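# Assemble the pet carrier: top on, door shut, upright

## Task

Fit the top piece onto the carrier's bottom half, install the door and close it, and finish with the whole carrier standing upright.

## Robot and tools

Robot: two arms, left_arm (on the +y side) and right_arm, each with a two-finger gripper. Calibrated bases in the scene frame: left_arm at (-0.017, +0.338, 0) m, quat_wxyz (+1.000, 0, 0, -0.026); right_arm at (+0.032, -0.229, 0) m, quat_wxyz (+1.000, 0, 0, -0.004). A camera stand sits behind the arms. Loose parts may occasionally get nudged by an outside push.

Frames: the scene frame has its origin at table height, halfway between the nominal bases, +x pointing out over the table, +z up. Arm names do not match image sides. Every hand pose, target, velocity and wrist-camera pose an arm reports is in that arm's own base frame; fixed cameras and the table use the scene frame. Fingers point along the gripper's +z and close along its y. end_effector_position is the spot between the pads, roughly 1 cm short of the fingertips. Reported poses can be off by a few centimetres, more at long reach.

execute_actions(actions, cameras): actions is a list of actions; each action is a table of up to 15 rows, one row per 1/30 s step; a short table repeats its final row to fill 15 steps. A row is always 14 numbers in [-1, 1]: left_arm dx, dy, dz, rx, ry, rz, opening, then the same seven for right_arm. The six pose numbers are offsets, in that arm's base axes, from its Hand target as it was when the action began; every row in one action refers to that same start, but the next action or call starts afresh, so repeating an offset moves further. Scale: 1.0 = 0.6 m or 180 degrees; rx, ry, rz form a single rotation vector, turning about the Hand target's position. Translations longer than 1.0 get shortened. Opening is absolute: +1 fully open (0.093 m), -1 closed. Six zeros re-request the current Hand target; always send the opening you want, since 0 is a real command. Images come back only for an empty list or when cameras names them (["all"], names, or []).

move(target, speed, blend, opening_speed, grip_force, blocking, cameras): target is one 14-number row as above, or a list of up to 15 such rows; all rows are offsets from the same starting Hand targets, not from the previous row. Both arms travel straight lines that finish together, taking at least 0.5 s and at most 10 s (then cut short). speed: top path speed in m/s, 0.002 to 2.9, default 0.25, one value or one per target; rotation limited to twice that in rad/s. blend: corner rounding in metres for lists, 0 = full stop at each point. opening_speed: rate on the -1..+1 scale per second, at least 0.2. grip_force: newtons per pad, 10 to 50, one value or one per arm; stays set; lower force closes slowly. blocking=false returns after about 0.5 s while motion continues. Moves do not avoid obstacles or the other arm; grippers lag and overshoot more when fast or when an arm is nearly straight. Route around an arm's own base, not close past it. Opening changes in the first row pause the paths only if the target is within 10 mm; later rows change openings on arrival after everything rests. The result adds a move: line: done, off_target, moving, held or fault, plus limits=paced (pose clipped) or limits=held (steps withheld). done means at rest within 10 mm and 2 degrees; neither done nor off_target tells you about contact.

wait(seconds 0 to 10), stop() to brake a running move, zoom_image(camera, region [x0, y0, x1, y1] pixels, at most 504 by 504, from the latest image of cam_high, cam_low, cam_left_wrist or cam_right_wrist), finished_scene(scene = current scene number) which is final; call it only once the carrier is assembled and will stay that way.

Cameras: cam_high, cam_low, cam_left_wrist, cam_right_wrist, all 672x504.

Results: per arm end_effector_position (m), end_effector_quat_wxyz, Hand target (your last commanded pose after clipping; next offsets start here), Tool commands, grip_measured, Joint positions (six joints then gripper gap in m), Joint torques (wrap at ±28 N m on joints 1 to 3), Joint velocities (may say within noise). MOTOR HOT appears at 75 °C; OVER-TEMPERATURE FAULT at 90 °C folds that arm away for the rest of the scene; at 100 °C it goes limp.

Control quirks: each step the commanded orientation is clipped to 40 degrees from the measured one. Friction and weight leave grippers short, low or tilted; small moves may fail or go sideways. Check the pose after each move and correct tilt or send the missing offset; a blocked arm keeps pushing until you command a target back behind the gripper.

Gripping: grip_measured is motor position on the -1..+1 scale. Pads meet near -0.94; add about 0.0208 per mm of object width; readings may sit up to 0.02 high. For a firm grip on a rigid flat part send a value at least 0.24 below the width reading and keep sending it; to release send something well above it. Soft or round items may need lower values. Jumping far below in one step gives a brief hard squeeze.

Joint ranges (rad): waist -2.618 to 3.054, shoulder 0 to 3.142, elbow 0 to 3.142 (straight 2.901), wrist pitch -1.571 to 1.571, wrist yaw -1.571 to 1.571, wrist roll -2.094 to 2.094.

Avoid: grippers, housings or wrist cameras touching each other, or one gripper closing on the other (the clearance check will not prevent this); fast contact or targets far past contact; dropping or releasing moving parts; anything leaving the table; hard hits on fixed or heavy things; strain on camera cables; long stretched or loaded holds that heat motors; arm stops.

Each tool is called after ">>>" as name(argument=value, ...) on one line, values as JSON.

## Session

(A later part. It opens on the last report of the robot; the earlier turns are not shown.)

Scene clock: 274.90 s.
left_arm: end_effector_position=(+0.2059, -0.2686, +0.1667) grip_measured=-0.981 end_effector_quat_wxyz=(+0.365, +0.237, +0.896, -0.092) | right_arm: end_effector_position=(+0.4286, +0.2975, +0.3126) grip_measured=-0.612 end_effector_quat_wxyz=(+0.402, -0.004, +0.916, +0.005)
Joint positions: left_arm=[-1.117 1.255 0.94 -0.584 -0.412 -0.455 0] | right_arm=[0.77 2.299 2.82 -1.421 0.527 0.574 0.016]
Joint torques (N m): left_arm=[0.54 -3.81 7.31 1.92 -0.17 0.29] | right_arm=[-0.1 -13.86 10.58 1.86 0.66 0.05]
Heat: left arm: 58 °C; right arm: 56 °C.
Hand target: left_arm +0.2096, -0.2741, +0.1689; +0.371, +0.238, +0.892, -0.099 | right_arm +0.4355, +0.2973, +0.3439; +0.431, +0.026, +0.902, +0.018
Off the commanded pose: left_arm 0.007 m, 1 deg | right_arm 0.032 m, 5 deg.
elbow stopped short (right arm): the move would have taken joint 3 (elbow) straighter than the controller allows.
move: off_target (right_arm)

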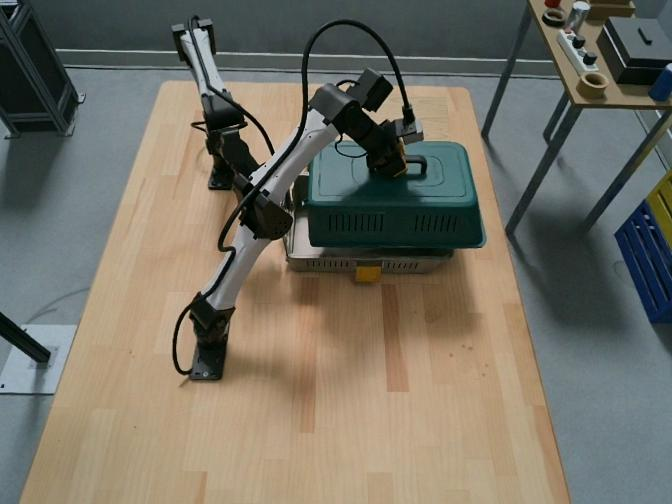

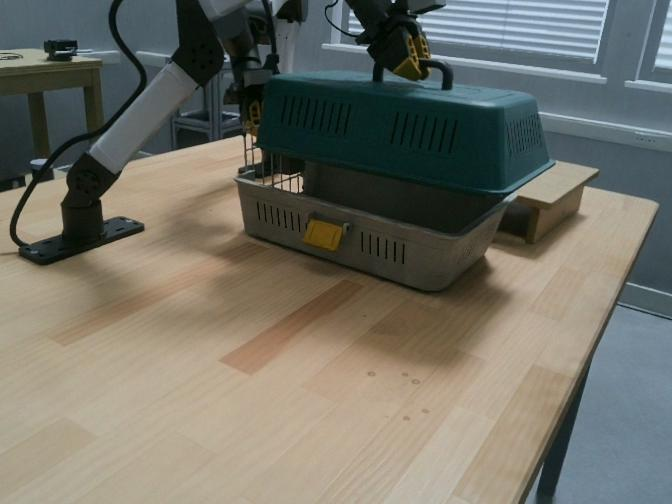

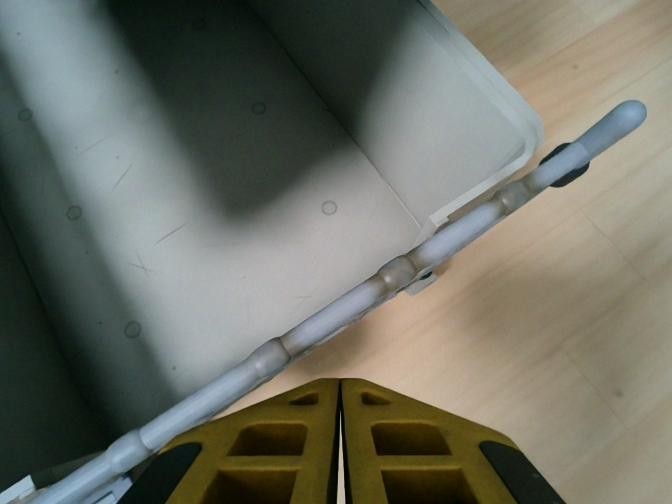

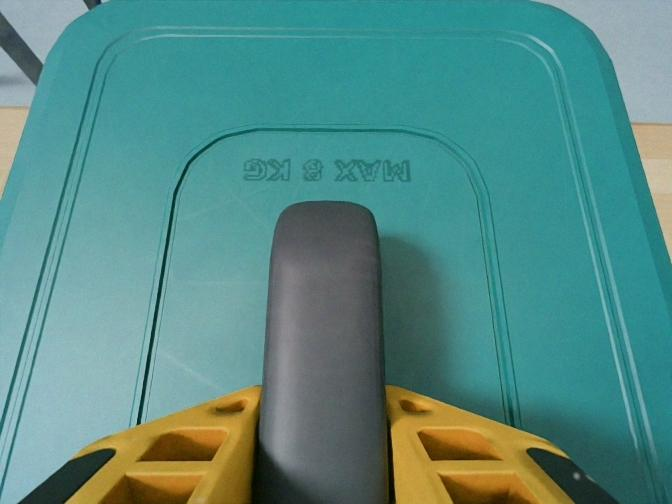

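>>> move(target=[0,0,0,0,0,0,-1,-0.05,0.0,-0.055,0,0,0,-1], speed=0.06, cameras=["all"])

>>> zoom_image(camera="cam_high", region=[240, 130, 500, 290])

>>> zoom_image(camera="cam_low", region=[200, 60, 560, 300])

Scene clock: 284.70 s.
left_arm: end_effector_position=(+0.2059, -0.2686, +0.1667) grip_measured=-0.981 end_effector_quat_wxyz=(+0.364, +0.237, +0.896, -0.092) | right_arm: end_effector_position=(+0.4025, +0.2997, +0.2667) grip_measured=-0.612 end_effector_quat_wxyz=(+0.377, +0.007, +0.926, -0.014)
Joint positions: left_arm=[-1.117 1.255 0.94 -0.584 -0.412 -0.455 0] | right_arm=[0.82 2.079 2.271 -1.197 0.562 0.667 0.016]
Joint torques (N m): left_arm=[0.57 -3.79 7.45 1.87 -0.11 0.32] | right_arm=[0.1 -18.62 7.32 1.86 0.73 -0.12]
Heat: left arm: 58 °C; right arm: 56 °C.
Hand target: left_arm +0.2096, -0.2741, +0.1689; +0.371, +0.239, +0.892, -0.099 | right_arm +0.4055, +0.2973, +0.3107; +0.430, +0.026, +0.902, +0.017
Off the commanded pose: left_arm 0.007 m, 1 deg | right_arm 0.044 m, 8 deg.
move: off_target (right_arm)

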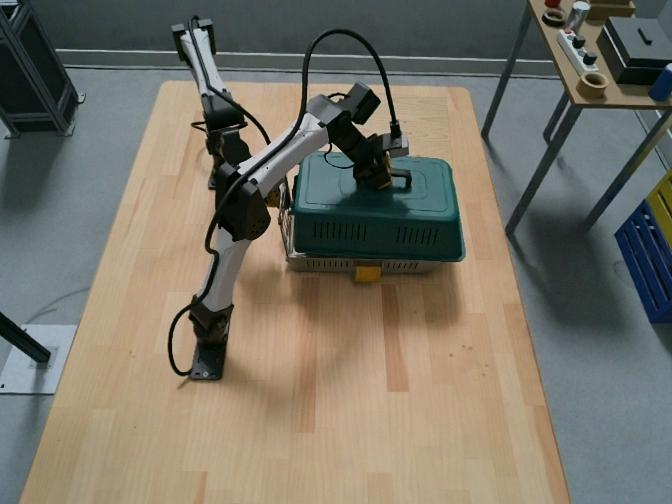

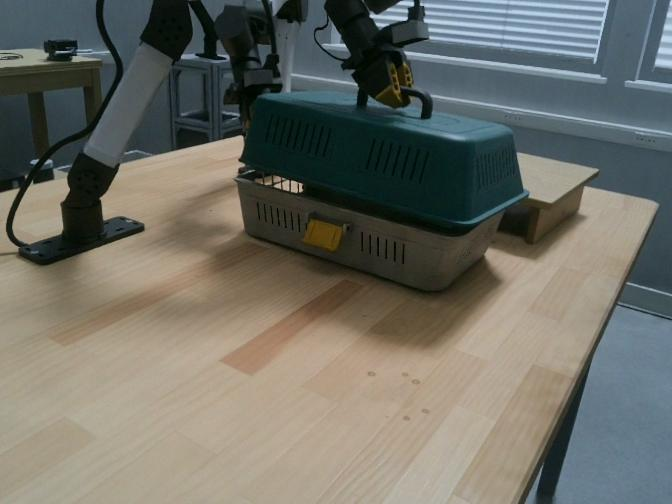

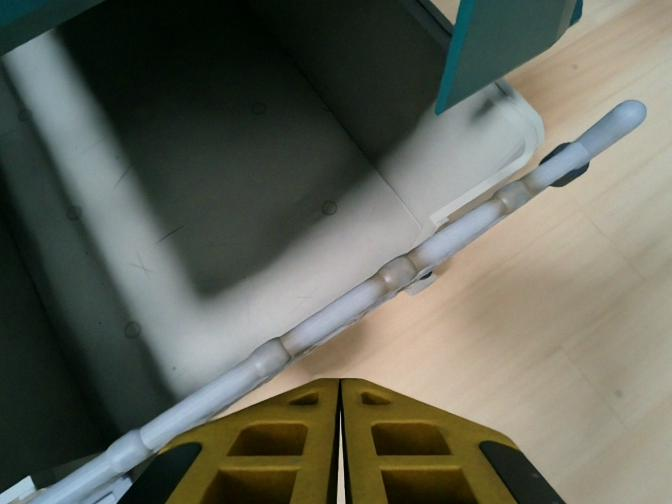

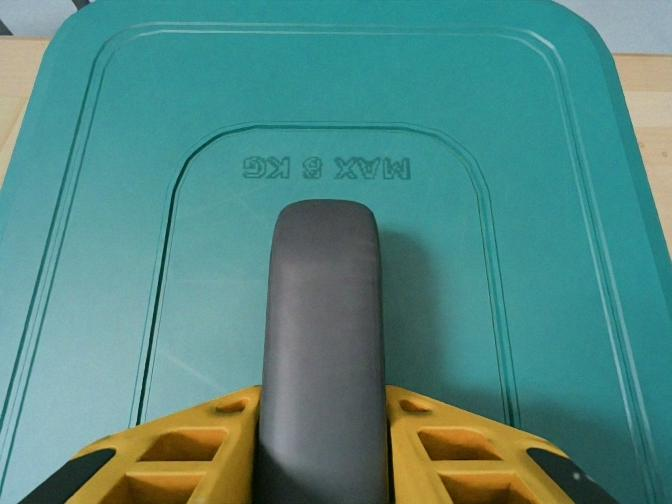

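Scaled by 1.938 from the camera's 672x504 image, which has a finer 960x720 frame.

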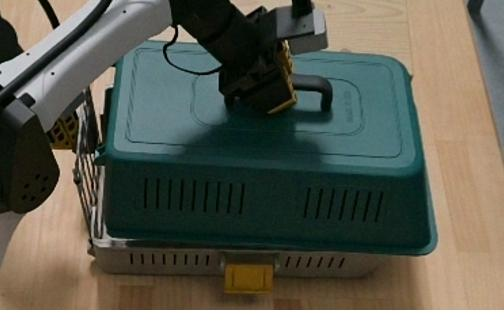

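Scaled by 1.400 from the camera's 672x504 image, which has a finer 960x720 frame.

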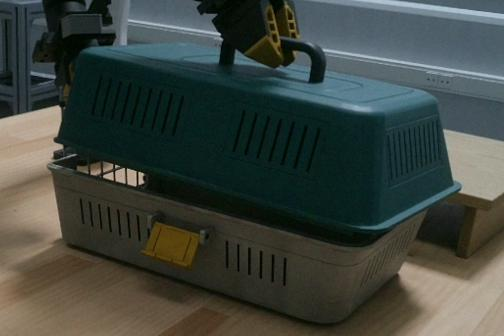

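>>> move(target=[0.018,0.0,0,0,0,0,-1,-0.02,0.0,0.005,0,-0.005,0.004,-1], speed=0.04, cameras=["all"])

>>> zoom_image(camera="cam_high", region=[250, 150, 350, 290])

>>> zoom_image(camera="cam_low", region=[200, 60, 560, 300])

Scene clock: 291.30 s.
left_arm: end_effector_position=(+0.2155, -0.2667, +0.1630) grip_measured=-0.981 end_effector_quat_wxyz=(+0.361, +0.238, +0.897, -0.088) | right_arm: end_effector_position=(+0.3898, +0.2997, +0.2721) grip_measured=-0.612 end_effector_quat_wxyz=(+0.385, +0.000, +0.923, -0.010)
Joint positions: left_arm=[-1.078 1.272 0.94 -0.565 -0.388 -0.422 0] | right_arm=[0.843 2.018 2.189 -1.163 0.574 0.667 0.016]
Joint torques (N m): left_arm=[0.69 -3.74 7.98 1.9 -0.11 0.3] | right_arm=[0.12 -17.65 7.43 1.89 0.75 -0.12]
Heat: left arm: 58 °C; right arm: 55 °C.
Hand target: left_arm +0.2204, -0.2741, +0.1690; +0.371, +0.239, +0.892, -0.099 | right_arm +0.3934, +0.2974, +0.3138; +0.437, +0.020, +0.899, +0.020
Off the commanded pose: left_arm 0.011 m, 2 deg | right_arm 0.042 m, 8 deg.
move: off_target (left_arm, right_arm)

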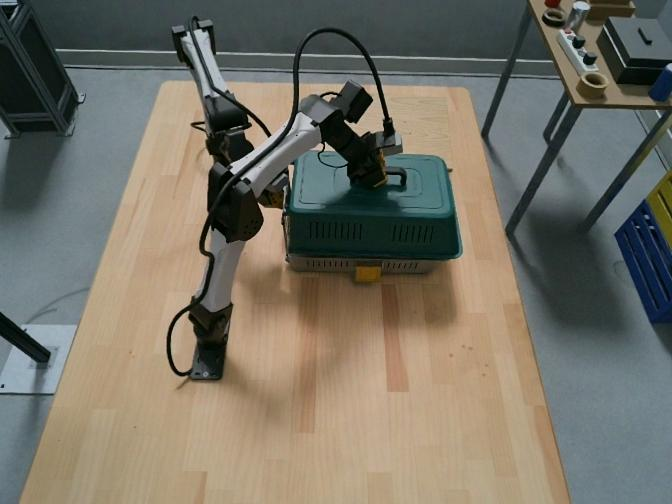

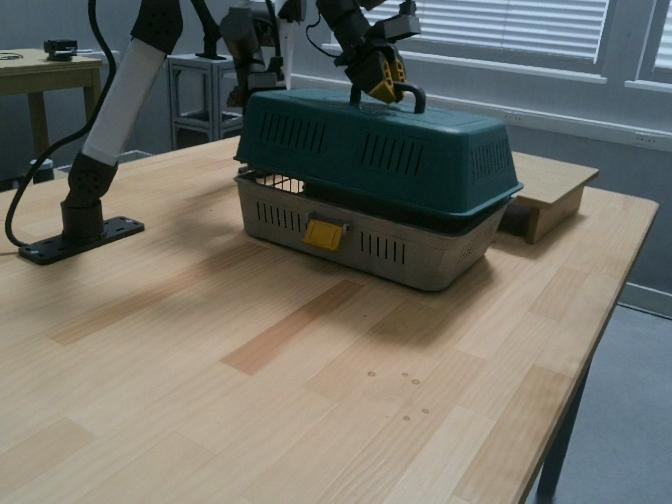

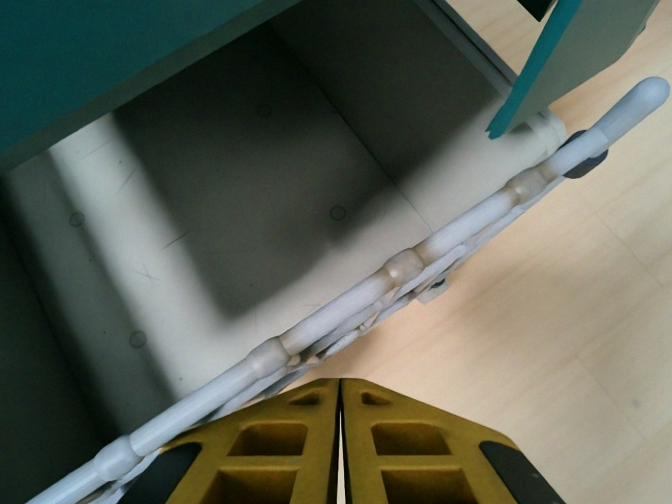

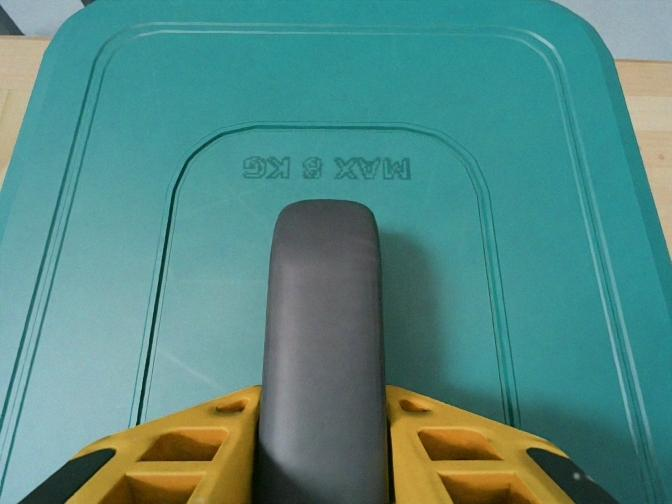

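Scaled by 3.600 from the camera's 672x504 image, which has a finer 960x720 frame.

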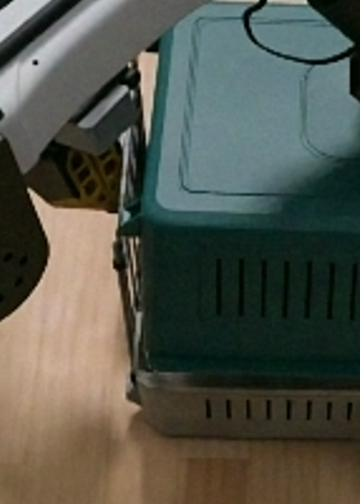

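Scaled by 1.400 from the camera's 672x504 image, which has a finer 960x720 frame.

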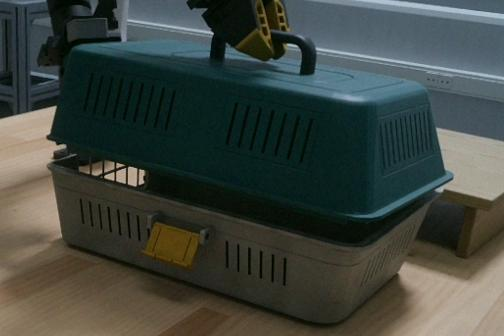

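>>> zoom_image(camera="cam_high", region=[270, 195, 310, 275])

>>> zoom_image(camera="cam_low", region=[220, 120, 320, 220])

Scaled by 6.300 from the camera's 672x504 image, which has a finer 960x720 frame.

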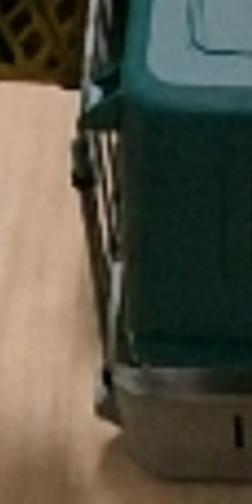

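Scaled by 5.040 from the camera's 672x504 image, which has a finer 960x720 frame.

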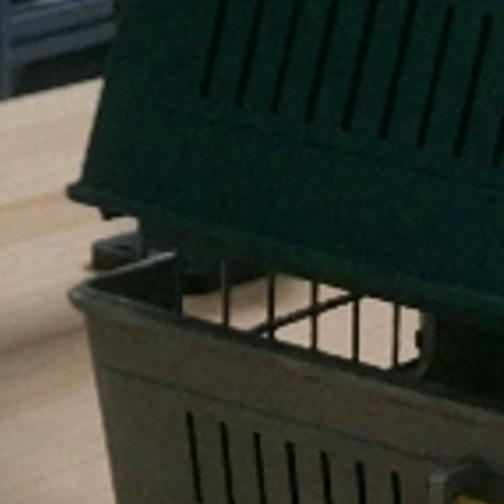

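>>> move(target=[0.011,0.0,0,0,0,0,-1,-0.008,0.012,-0.028,0,-0.005,0.004,-1], speed=0.04, cameras=["all"])

>>> zoom_image(camera="cam_high", region=[270, 195, 310, 275])

>>> zoom_image(camera="cam_low", region=[220, 120, 320, 220])

>>> zoom_image(camera="cam_low", region=[400, 150, 540, 290])

Scene clock: 309.60 s.
left_arm: end_effector_position=(+0.2209, -0.2657, +0.1604) grip_measured=-0.981 end_effector_quat_wxyz=(+0.359, +0.239, +0.898, -0.086) | right_arm: end_effector_position=(+0.3861, +0.3043, +0.2565) grip_measured=-0.612 end_effector_quat_wxyz=(+0.396, -0.003, +0.918, -0.010)
Joint positions: left_arm=[-1.056 1.283 0.94 -0.553 -0.372 -0.403 0] | right_arm=[0.861 1.971 2.04 -1.047 0.597 0.667 0.016]
Joint torques (N m): left_arm=[0.51 -4 8.51 1.92 -0.11 0.3] | right_arm=[0.34 -17.42 7.68 1.91 0.68 -0.14]
Heat: left arm: 59 °C; right arm: 54 °C.
Hand target: left_arm +0.2270, -0.2741, +0.1690; +0.371, +0.239, +0.892, -0.099 | right_arm +0.3887, +0.3046, +0.2971; +0.444, +0.014, +0.895, +0.023
Off the commanded pose: left_arm 0.013 m, 2 deg | right_arm 0.041 m, 7 deg.
move: off_target (left_arm, right_arm)

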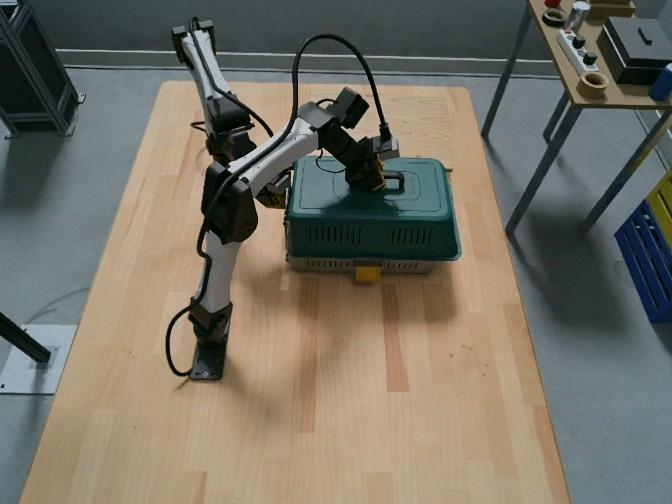

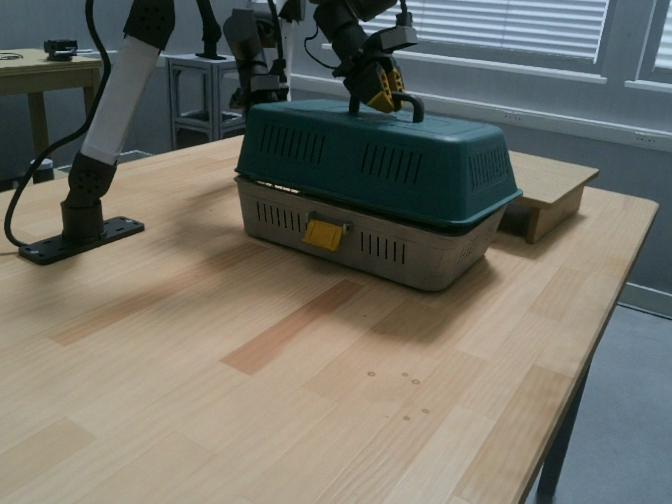

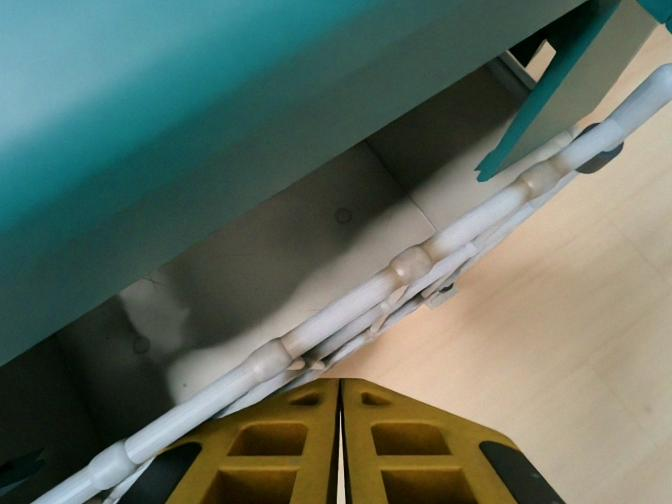

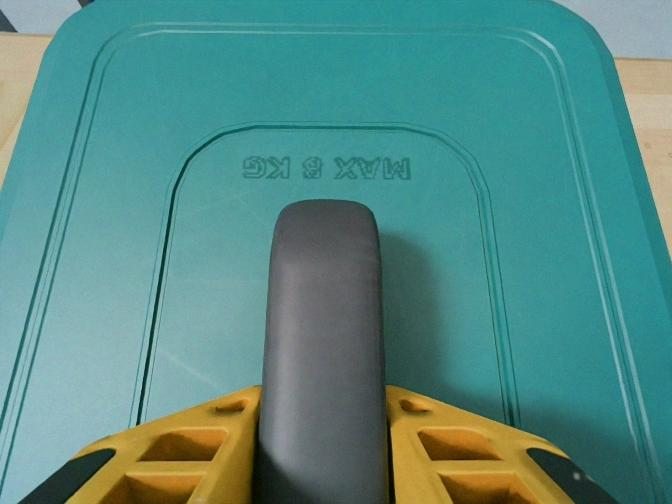

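Scaled by 6.300 from the camera's 672x504 image, which has a finer 960x720 frame.

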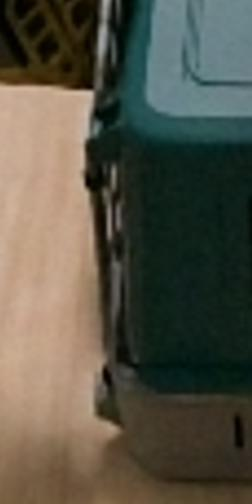

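Scaled by 5.040 from the camera's 672x504 image, which has a finer 960x720 frame.

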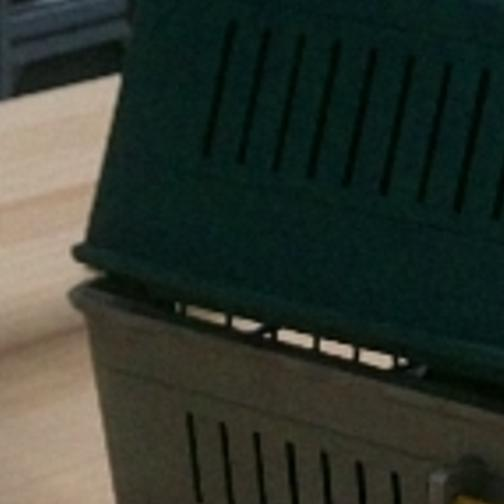

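Scaled by 3.600 from the camera's 672x504 image, which has a finer 960x720 frame.

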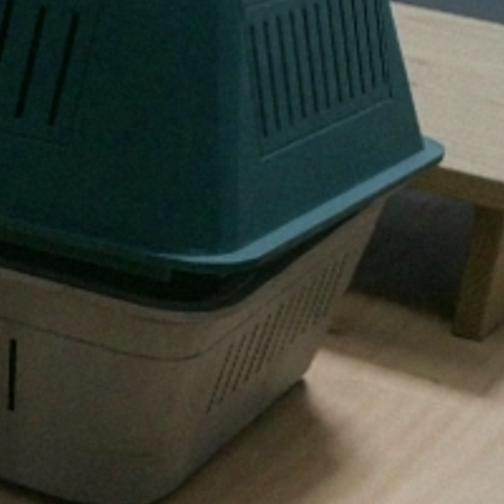

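>>> move(target=[0.004,0.0,0,0,0,0,-1,-0.007,-0.004,-0.012,0,-0.003,0.004,-1], speed=0.03, cameras=["all"])

>>> zoom_image(camera="cam_high", region=[270, 195, 310, 275])

>>> zoom_image(camera="cam_low", region=[220, 120, 320, 220])

>>> zoom_image(camera="cam_left_wrist", region=[470, 0, 672, 200])

Scene clock: 321.07 s.
left_arm: end_effector_position=(+0.2209, -0.2660, +0.1599) grip_measured=-0.981 end_effector_quat_wxyz=(+0.356, +0.242, +0.898, -0.089) | right_arm: end_effector_position=(+0.3841, +0.3014, +0.2543) grip_measured=-0.612 end_effector_quat_wxyz=(+0.407, -0.001, +0.913, -0.002)
Joint positions: left_arm=[-1.051 1.283 0.94 -0.553 -0.361 -0.397 0] | right_arm=[0.862 1.922 1.944 -0.969 0.601 0.661 0.016]
Joint torques (N m): left_arm=[0.81 -3.66 8.73 1.95 -0.17 0.33] | right_arm=[0.54 -16.64 7.43 1.9 0.62 -0.24]
Heat: left arm: 60 °C; right arm: 59 °C.
Hand target: left_arm +0.2294, -0.2741, +0.1689; +0.371, +0.239, +0.892, -0.099 | right_arm +0.3845, +0.3021, +0.2899; +0.449, +0.009, +0.893, +0.026
Off the commanded pose: left_arm 0.015 m, 2 deg | right_arm 0.036 m, 6 deg.
move: off_target (left_arm, right_arm)

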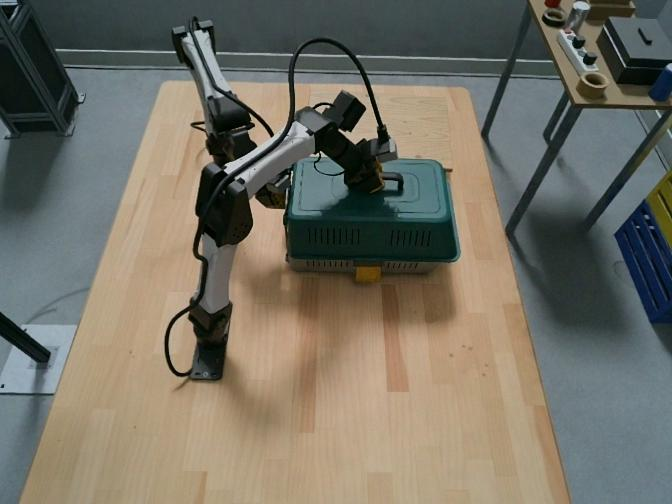

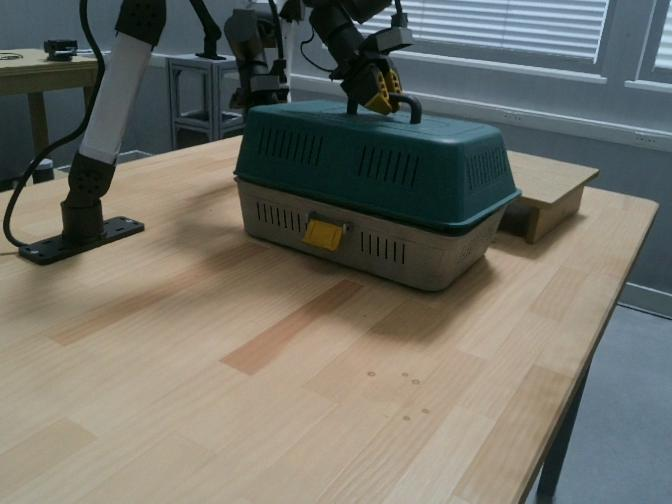

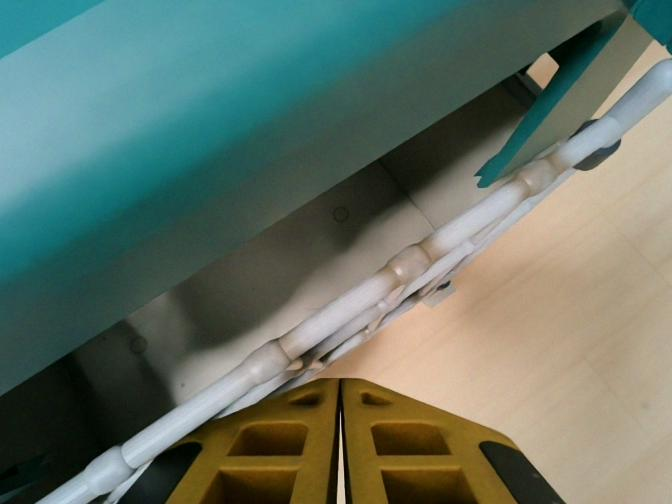

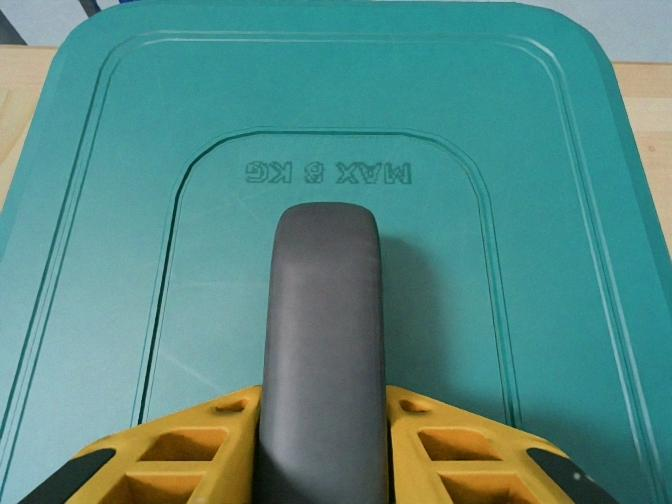

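Scaled by 6.300 from the camera's 672x504 image, which has a finer 960x720 frame.

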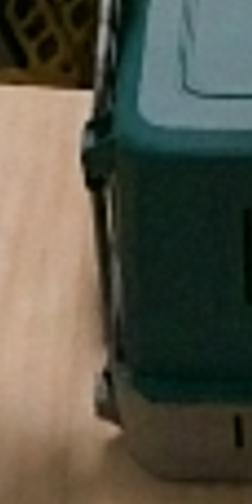

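Scaled by 5.040 from the camera's 672x504 image, which has a finer 960x720 frame.

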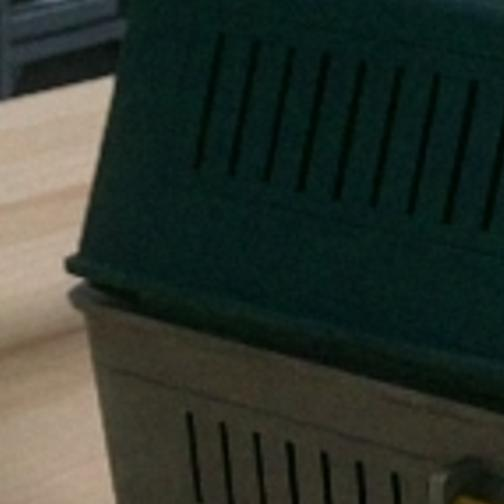

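Scaled by 2.495 from the camera's 672x504 image, which has a finer 960x720 frame.

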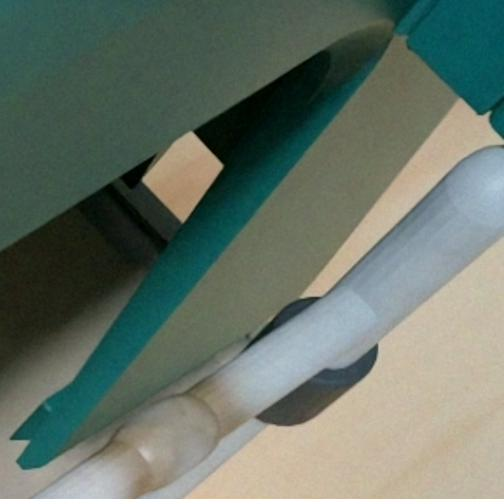

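>>> move(target=[0.0,-0.05,0,0,0,0,-1,0,0,0,0,0,0,-1], speed=0.05, cameras=["cam_left_wrist","cam_high"])

>>> zoom_image(camera="cam_left_wrist", region=[420, 0, 672, 200])

Scene clock: 325.20 s.
left_arm: end_effector_position=(+0.2217, -0.2924, +0.1540) grip_measured=-0.981 end_effector_quat_wxyz=(+0.349, +0.255, +0.898, -0.084) | right_arm: end_effector_position=(+0.3838, +0.3016, +0.2545) grip_measured=-0.612 end_effector_quat_wxyz=(+0.407, -0.007, +0.913, -0.004)
Joint positions: left_arm=[-1.091 1.392 1.011 -0.544 -0.374 -0.41 0] | right_arm=[0.862 1.921 1.944 -0.968 0.601 0.647 0.016]
Joint torques (N m): left_arm=[-0.08 -4.77 9.8 1.89 -0.37 -0.03] | right_arm=[0.49 -16.61 7.31 1.9 0.61 -0.11]
Heat: left arm: 60 °C; right arm: 60 °C.
Hand target: left_arm +0.2294, -0.3042, +0.1690; +0.371, +0.239, +0.892, -0.099 | right_arm +0.3844, +0.3022, +0.2898; +0.448, +0.009, +0.893, +0.026
Off the commanded pose: left_arm 0.020 m, 4 deg | right_arm 0.035 m, 7 deg.
move: off_target (left_arm, right_arm)
Images, in order (width x height): cam_high 672x504, cam_left_wrist 672x504.

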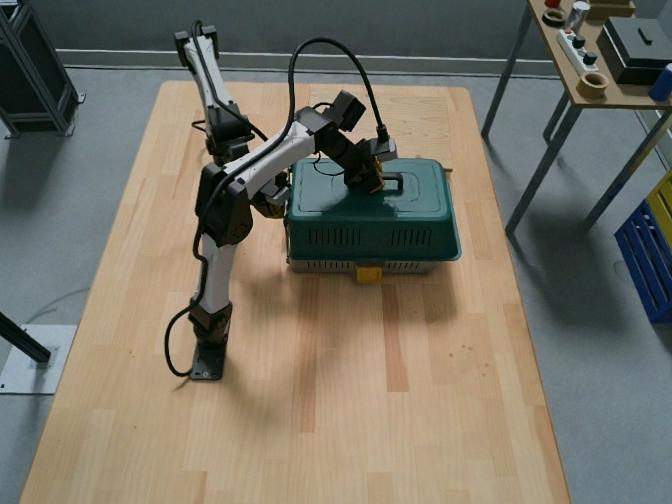

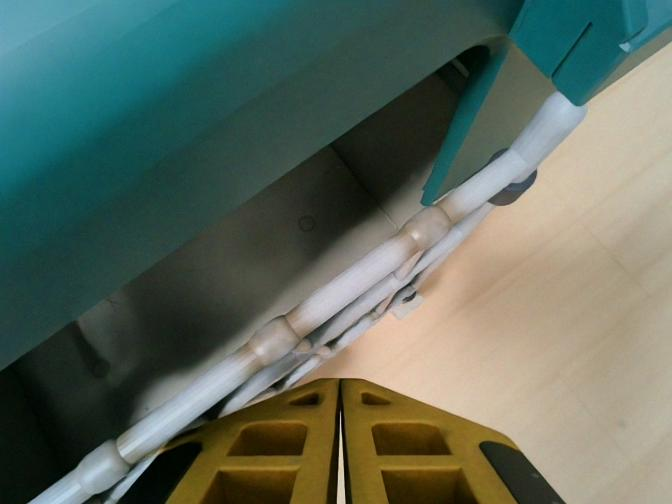

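Scaled by 2.000 from the camera's 672x504 image, which has a finer 960x720 frame.

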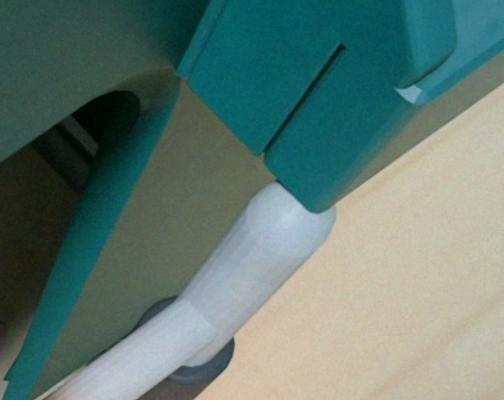

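>>> move(target=[0.0,0,0,0,0,0,-1,0,0,0.02,0,0.01,0,-1], speed=0.05, cameras=["cam_left_wrist","cam_high"])

>>> zoom_image(camera="cam_left_wrist", region=[420, 0, 672, 200])

>>> zoom_image(camera="cam_high", region=[270, 195, 310, 275])

Scene clock: 339.27 s.
left_arm: end_effector_position=(+0.2218, -0.2931, +0.1545) grip_measured=-0.981 end_effector_quat_wxyz=(+0.350, +0.255, +0.897, -0.085) | right_arm: end_effector_position=(+0.3769, +0.2975, +0.2679) grip_measured=-0.612 end_effector_quat_wxyz=(+0.396, -0.013, +0.918, -0.004)
Joint positions: left_arm=[-1.092 1.392 1.011 -0.541 -0.375 -0.411 0] | right_arm=[0.862 1.921 2.015 -1.059 0.583 0.647 0.016]
Joint torques (N m): left_arm=[-0.16 -4.75 9.94 1.86 -0.36 -0.04] | right_arm=[-0.06 -12.52 12.36 1.68 0.57 0]
Heat: left arm: 60 °C; right arm: 62 °C.
Hand target: left_arm +0.2293, -0.3041, +0.1690; +0.371, +0.239, +0.892, -0.099 | right_arm +0.3844, +0.3021, +0.3018; +0.434, +0.009, +0.900, +0.026
Off the commanded pose: left_arm 0.020 m, 3 deg | right_arm 0.035 m, 6 deg.
move: off_target (left_arm, right_arm)
Images, in order (width x height): cam_high 672x504, cam_left_wrist 672x504.

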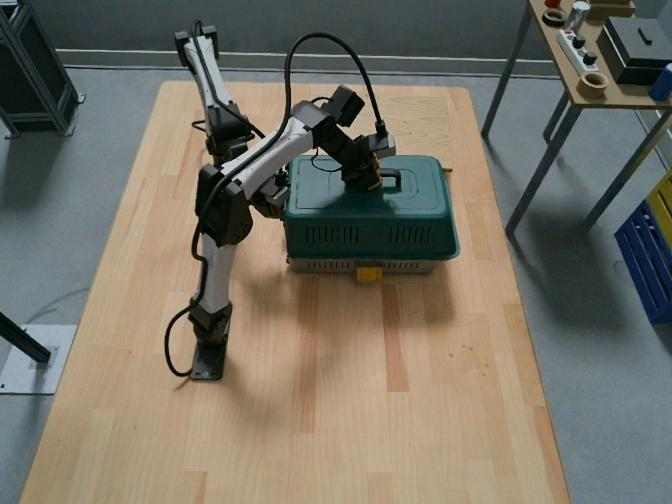

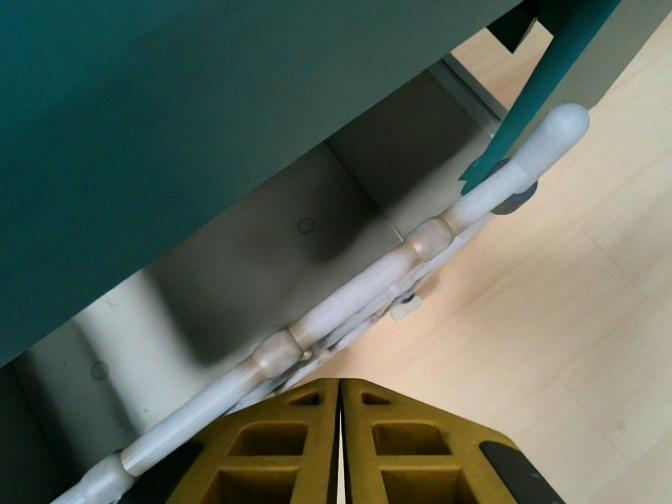

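Scaled by 2.000 from the camera's 672x504 image, which has a finer 960x720 frame.

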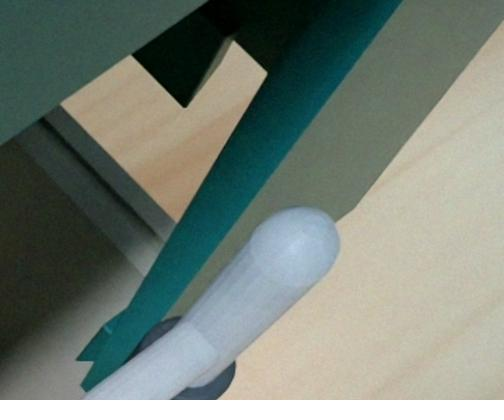

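Scaled by 6.300 from the camera's 672x504 image, which has a finer 960x720 frame.

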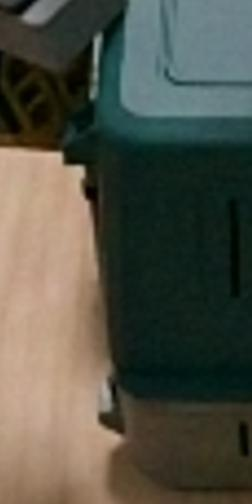

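>>> move(target=[0.0,0,0,0,0,0,-1,-0.011,-0.002,-0.02,0,-0.01,0,-1], speed=0.03, cameras=["cam_left_wrist","cam_high","cam_low"])

>>> zoom_image(camera="cam_left_wrist", region=[420, 0, 672, 200])

>>> zoom_image(camera="cam_high", region=[270, 195, 310, 275])

>>> zoom_image(camera="cam_low", region=[220, 120, 320, 220])

Scene clock: 346.07 s.
left_arm: end_effector_position=(+0.2218, -0.2931, +0.1545) grip_measured=-0.981 end_effector_quat_wxyz=(+0.350, +0.255, +0.897, -0.085) | right_arm: end_effector_position=(+0.3741, +0.3008, +0.2519) grip_measured=-0.612 end_effector_quat_wxyz=(+0.399, -0.015, +0.917, -0.004)
Joint positions: left_arm=[-1.092 1.392 1.011 -0.541 -0.375 -0.411 0] | right_arm=[0.875 1.899 1.916 -0.982 0.593 0.652 0.016]
Joint torques (N m): left_arm=[-0.24 -4.94 9.68 1.85 -0.36 -0.03] | right_arm=[0.4 -16.32 7.58 1.96 0.78 -0.02]
Heat: left arm: 60 °C; right arm: 61 °C.
Hand target: left_arm +0.2293, -0.3041, +0.1690; +0.371, +0.239, +0.892, -0.099 | right_arm +0.3778, +0.3010, +0.2898; +0.448, +0.009, +0.893, +0.026
Off the commanded pose: left_arm 0.020 m, 3 deg | right_arm 0.038 m, 8 deg.
move: off_target (left_arm, right_arm)
Images, in order (width x height): cam_high 672x504, cam_low 672x504, cam_left_wrist 672x504.

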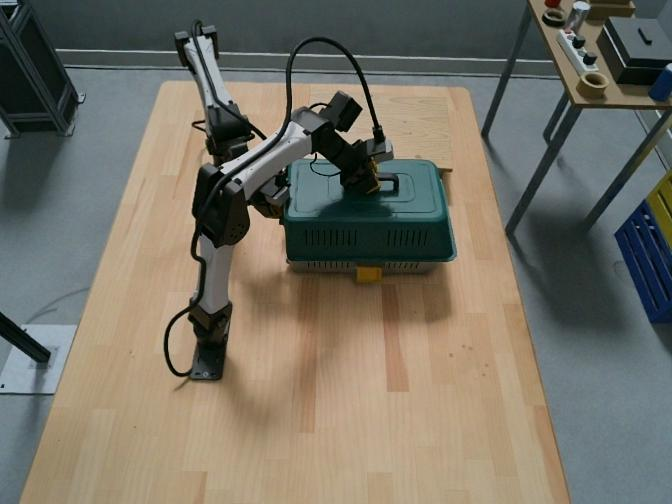

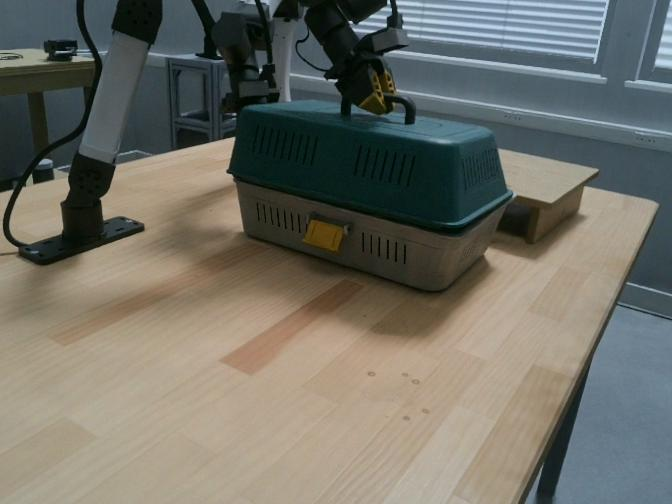

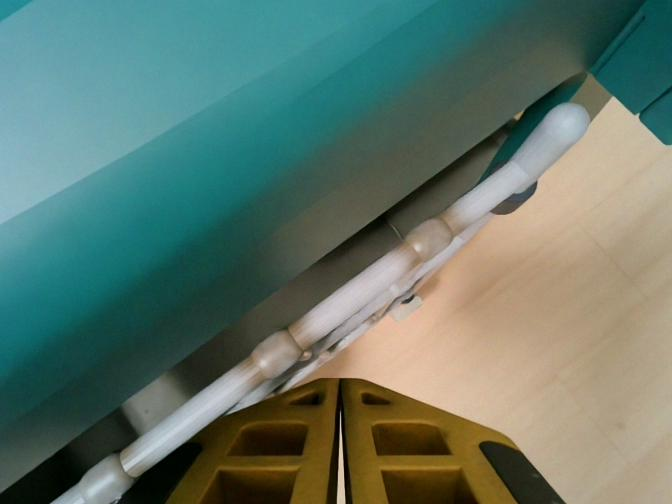

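Scaled by 2.000 from the camera's 672x504 image, which has a finer 960x720 frame.

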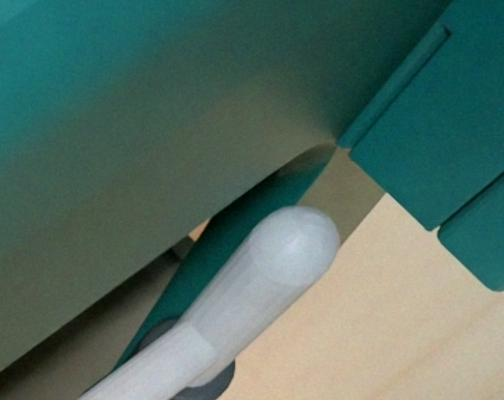

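Scaled by 6.300 from the camera's 672x504 image, which has a finer 960x720 frame.

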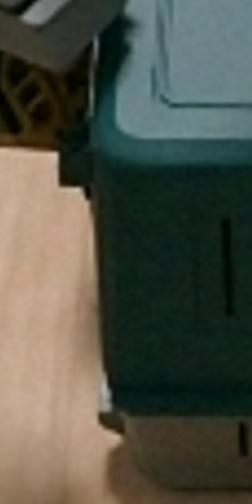

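Scaled by 5.040 from the camera's 672x504 image, which has a finer 960x720 frame.

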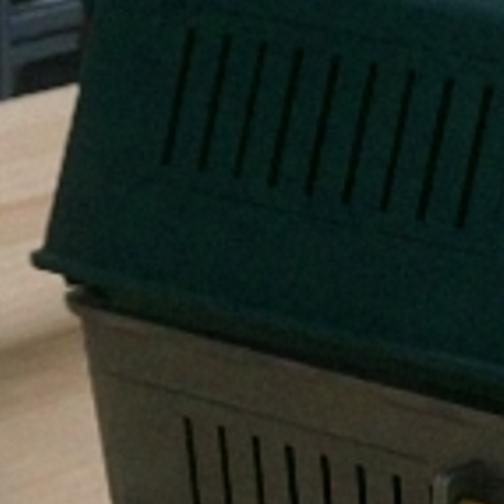

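>>> move(target=[0.012,0,0,0,0,0,-1,0.017,0,0.012,0,0.0,0,-1], speed=0.03, cameras=["cam_left_wrist","cam_high","cam_low"])

>>> zoom_image(camera="cam_left_wrist", region=[420, 0, 672, 200])

>>> zoom_image(camera="cam_high", region=[270, 195, 310, 275])

>>> zoom_image(camera="cam_low", region=[220, 120, 320, 220])

Scene clock: 351.13 s.
left_arm: end_effector_position=(+0.2268, -0.2933, +0.1542) grip_measured=-0.981 end_effector_quat_wxyz=(+0.351, +0.249, +0.899, -0.083) | right_arm: end_effector_position=(+0.3765, +0.2987, +0.2537) grip_measured=-0.612 end_effector_quat_wxyz=(+0.400, -0.015, +0.916, -0.006)
Joint positions: left_arm=[-1.08 1.403 1.019 -0.535 -0.375 -0.411 0] | right_arm=[0.868 1.899 1.921 -0.982 0.593 0.644 0.016]
Joint torques (N m): left_arm=[0.77 -4.89 9.76 1.9 -0.23 0.17] | right_arm=[-0.72 -13.68 12.79 1.79 0.66 -0.15]
Heat: left arm: 60 °C; right arm: 61 °C.
Hand target: left_arm +0.2366, -0.3042, +0.1691; +0.371, +0.239, +0.892, -0.099 | right_arm +0.3880, +0.3010, +0.2971; +0.449, +0.009, +0.893, +0.026
Off the commanded pose: left_arm 0.021 m, 3 deg | right_arm 0.045 m, 8 deg.
move: off_target (left_arm, right_arm)
Images, in order (width x height): cam_high 672x504, cam_low 672x504, cam_left_wrist 672x504.

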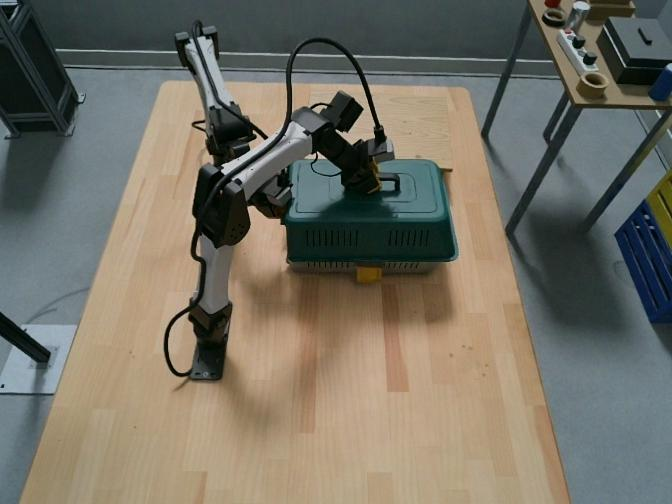

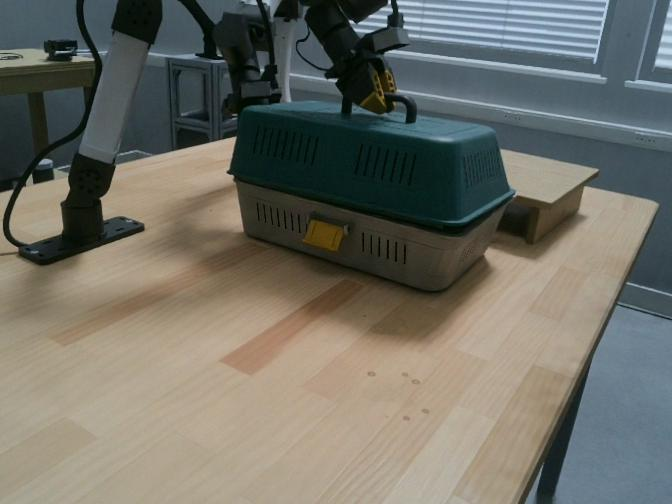

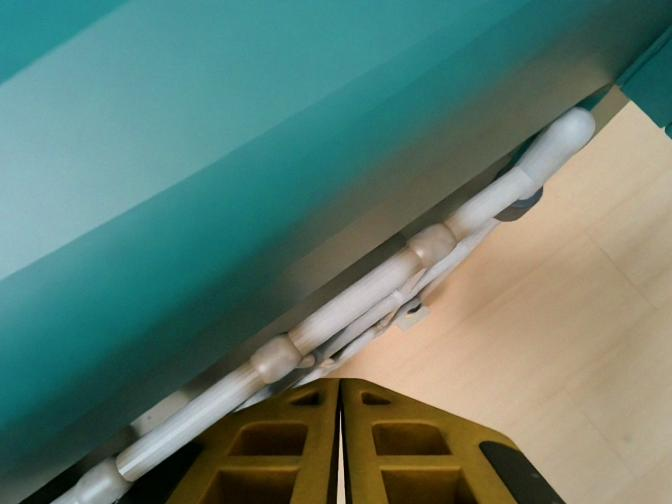

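Scaled by 2.000 from the camera's 672x504 image, which has a finer 960x720 frame.

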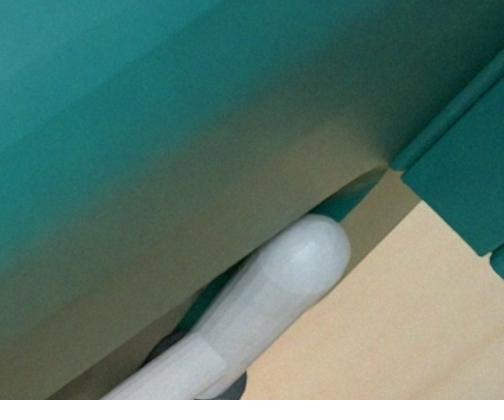

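Scaled by 6.300 from the camera's 672x504 image, which has a finer 960x720 frame.

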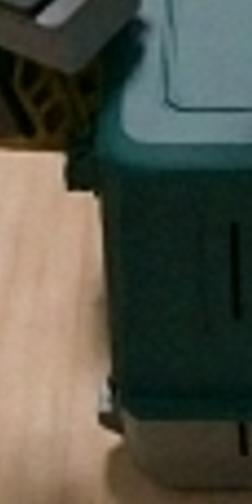

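Scaled by 5.040 from the camera's 672x504 image, which has a finer 960x720 frame.

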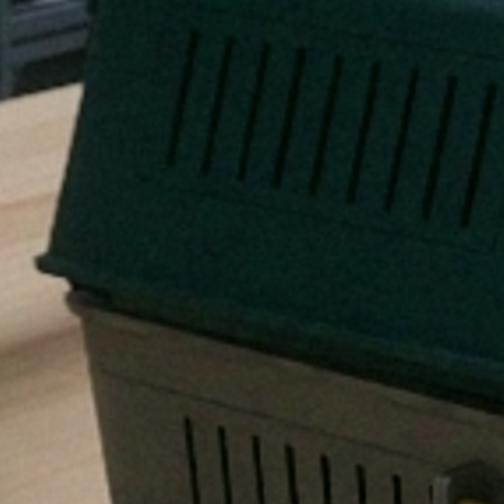

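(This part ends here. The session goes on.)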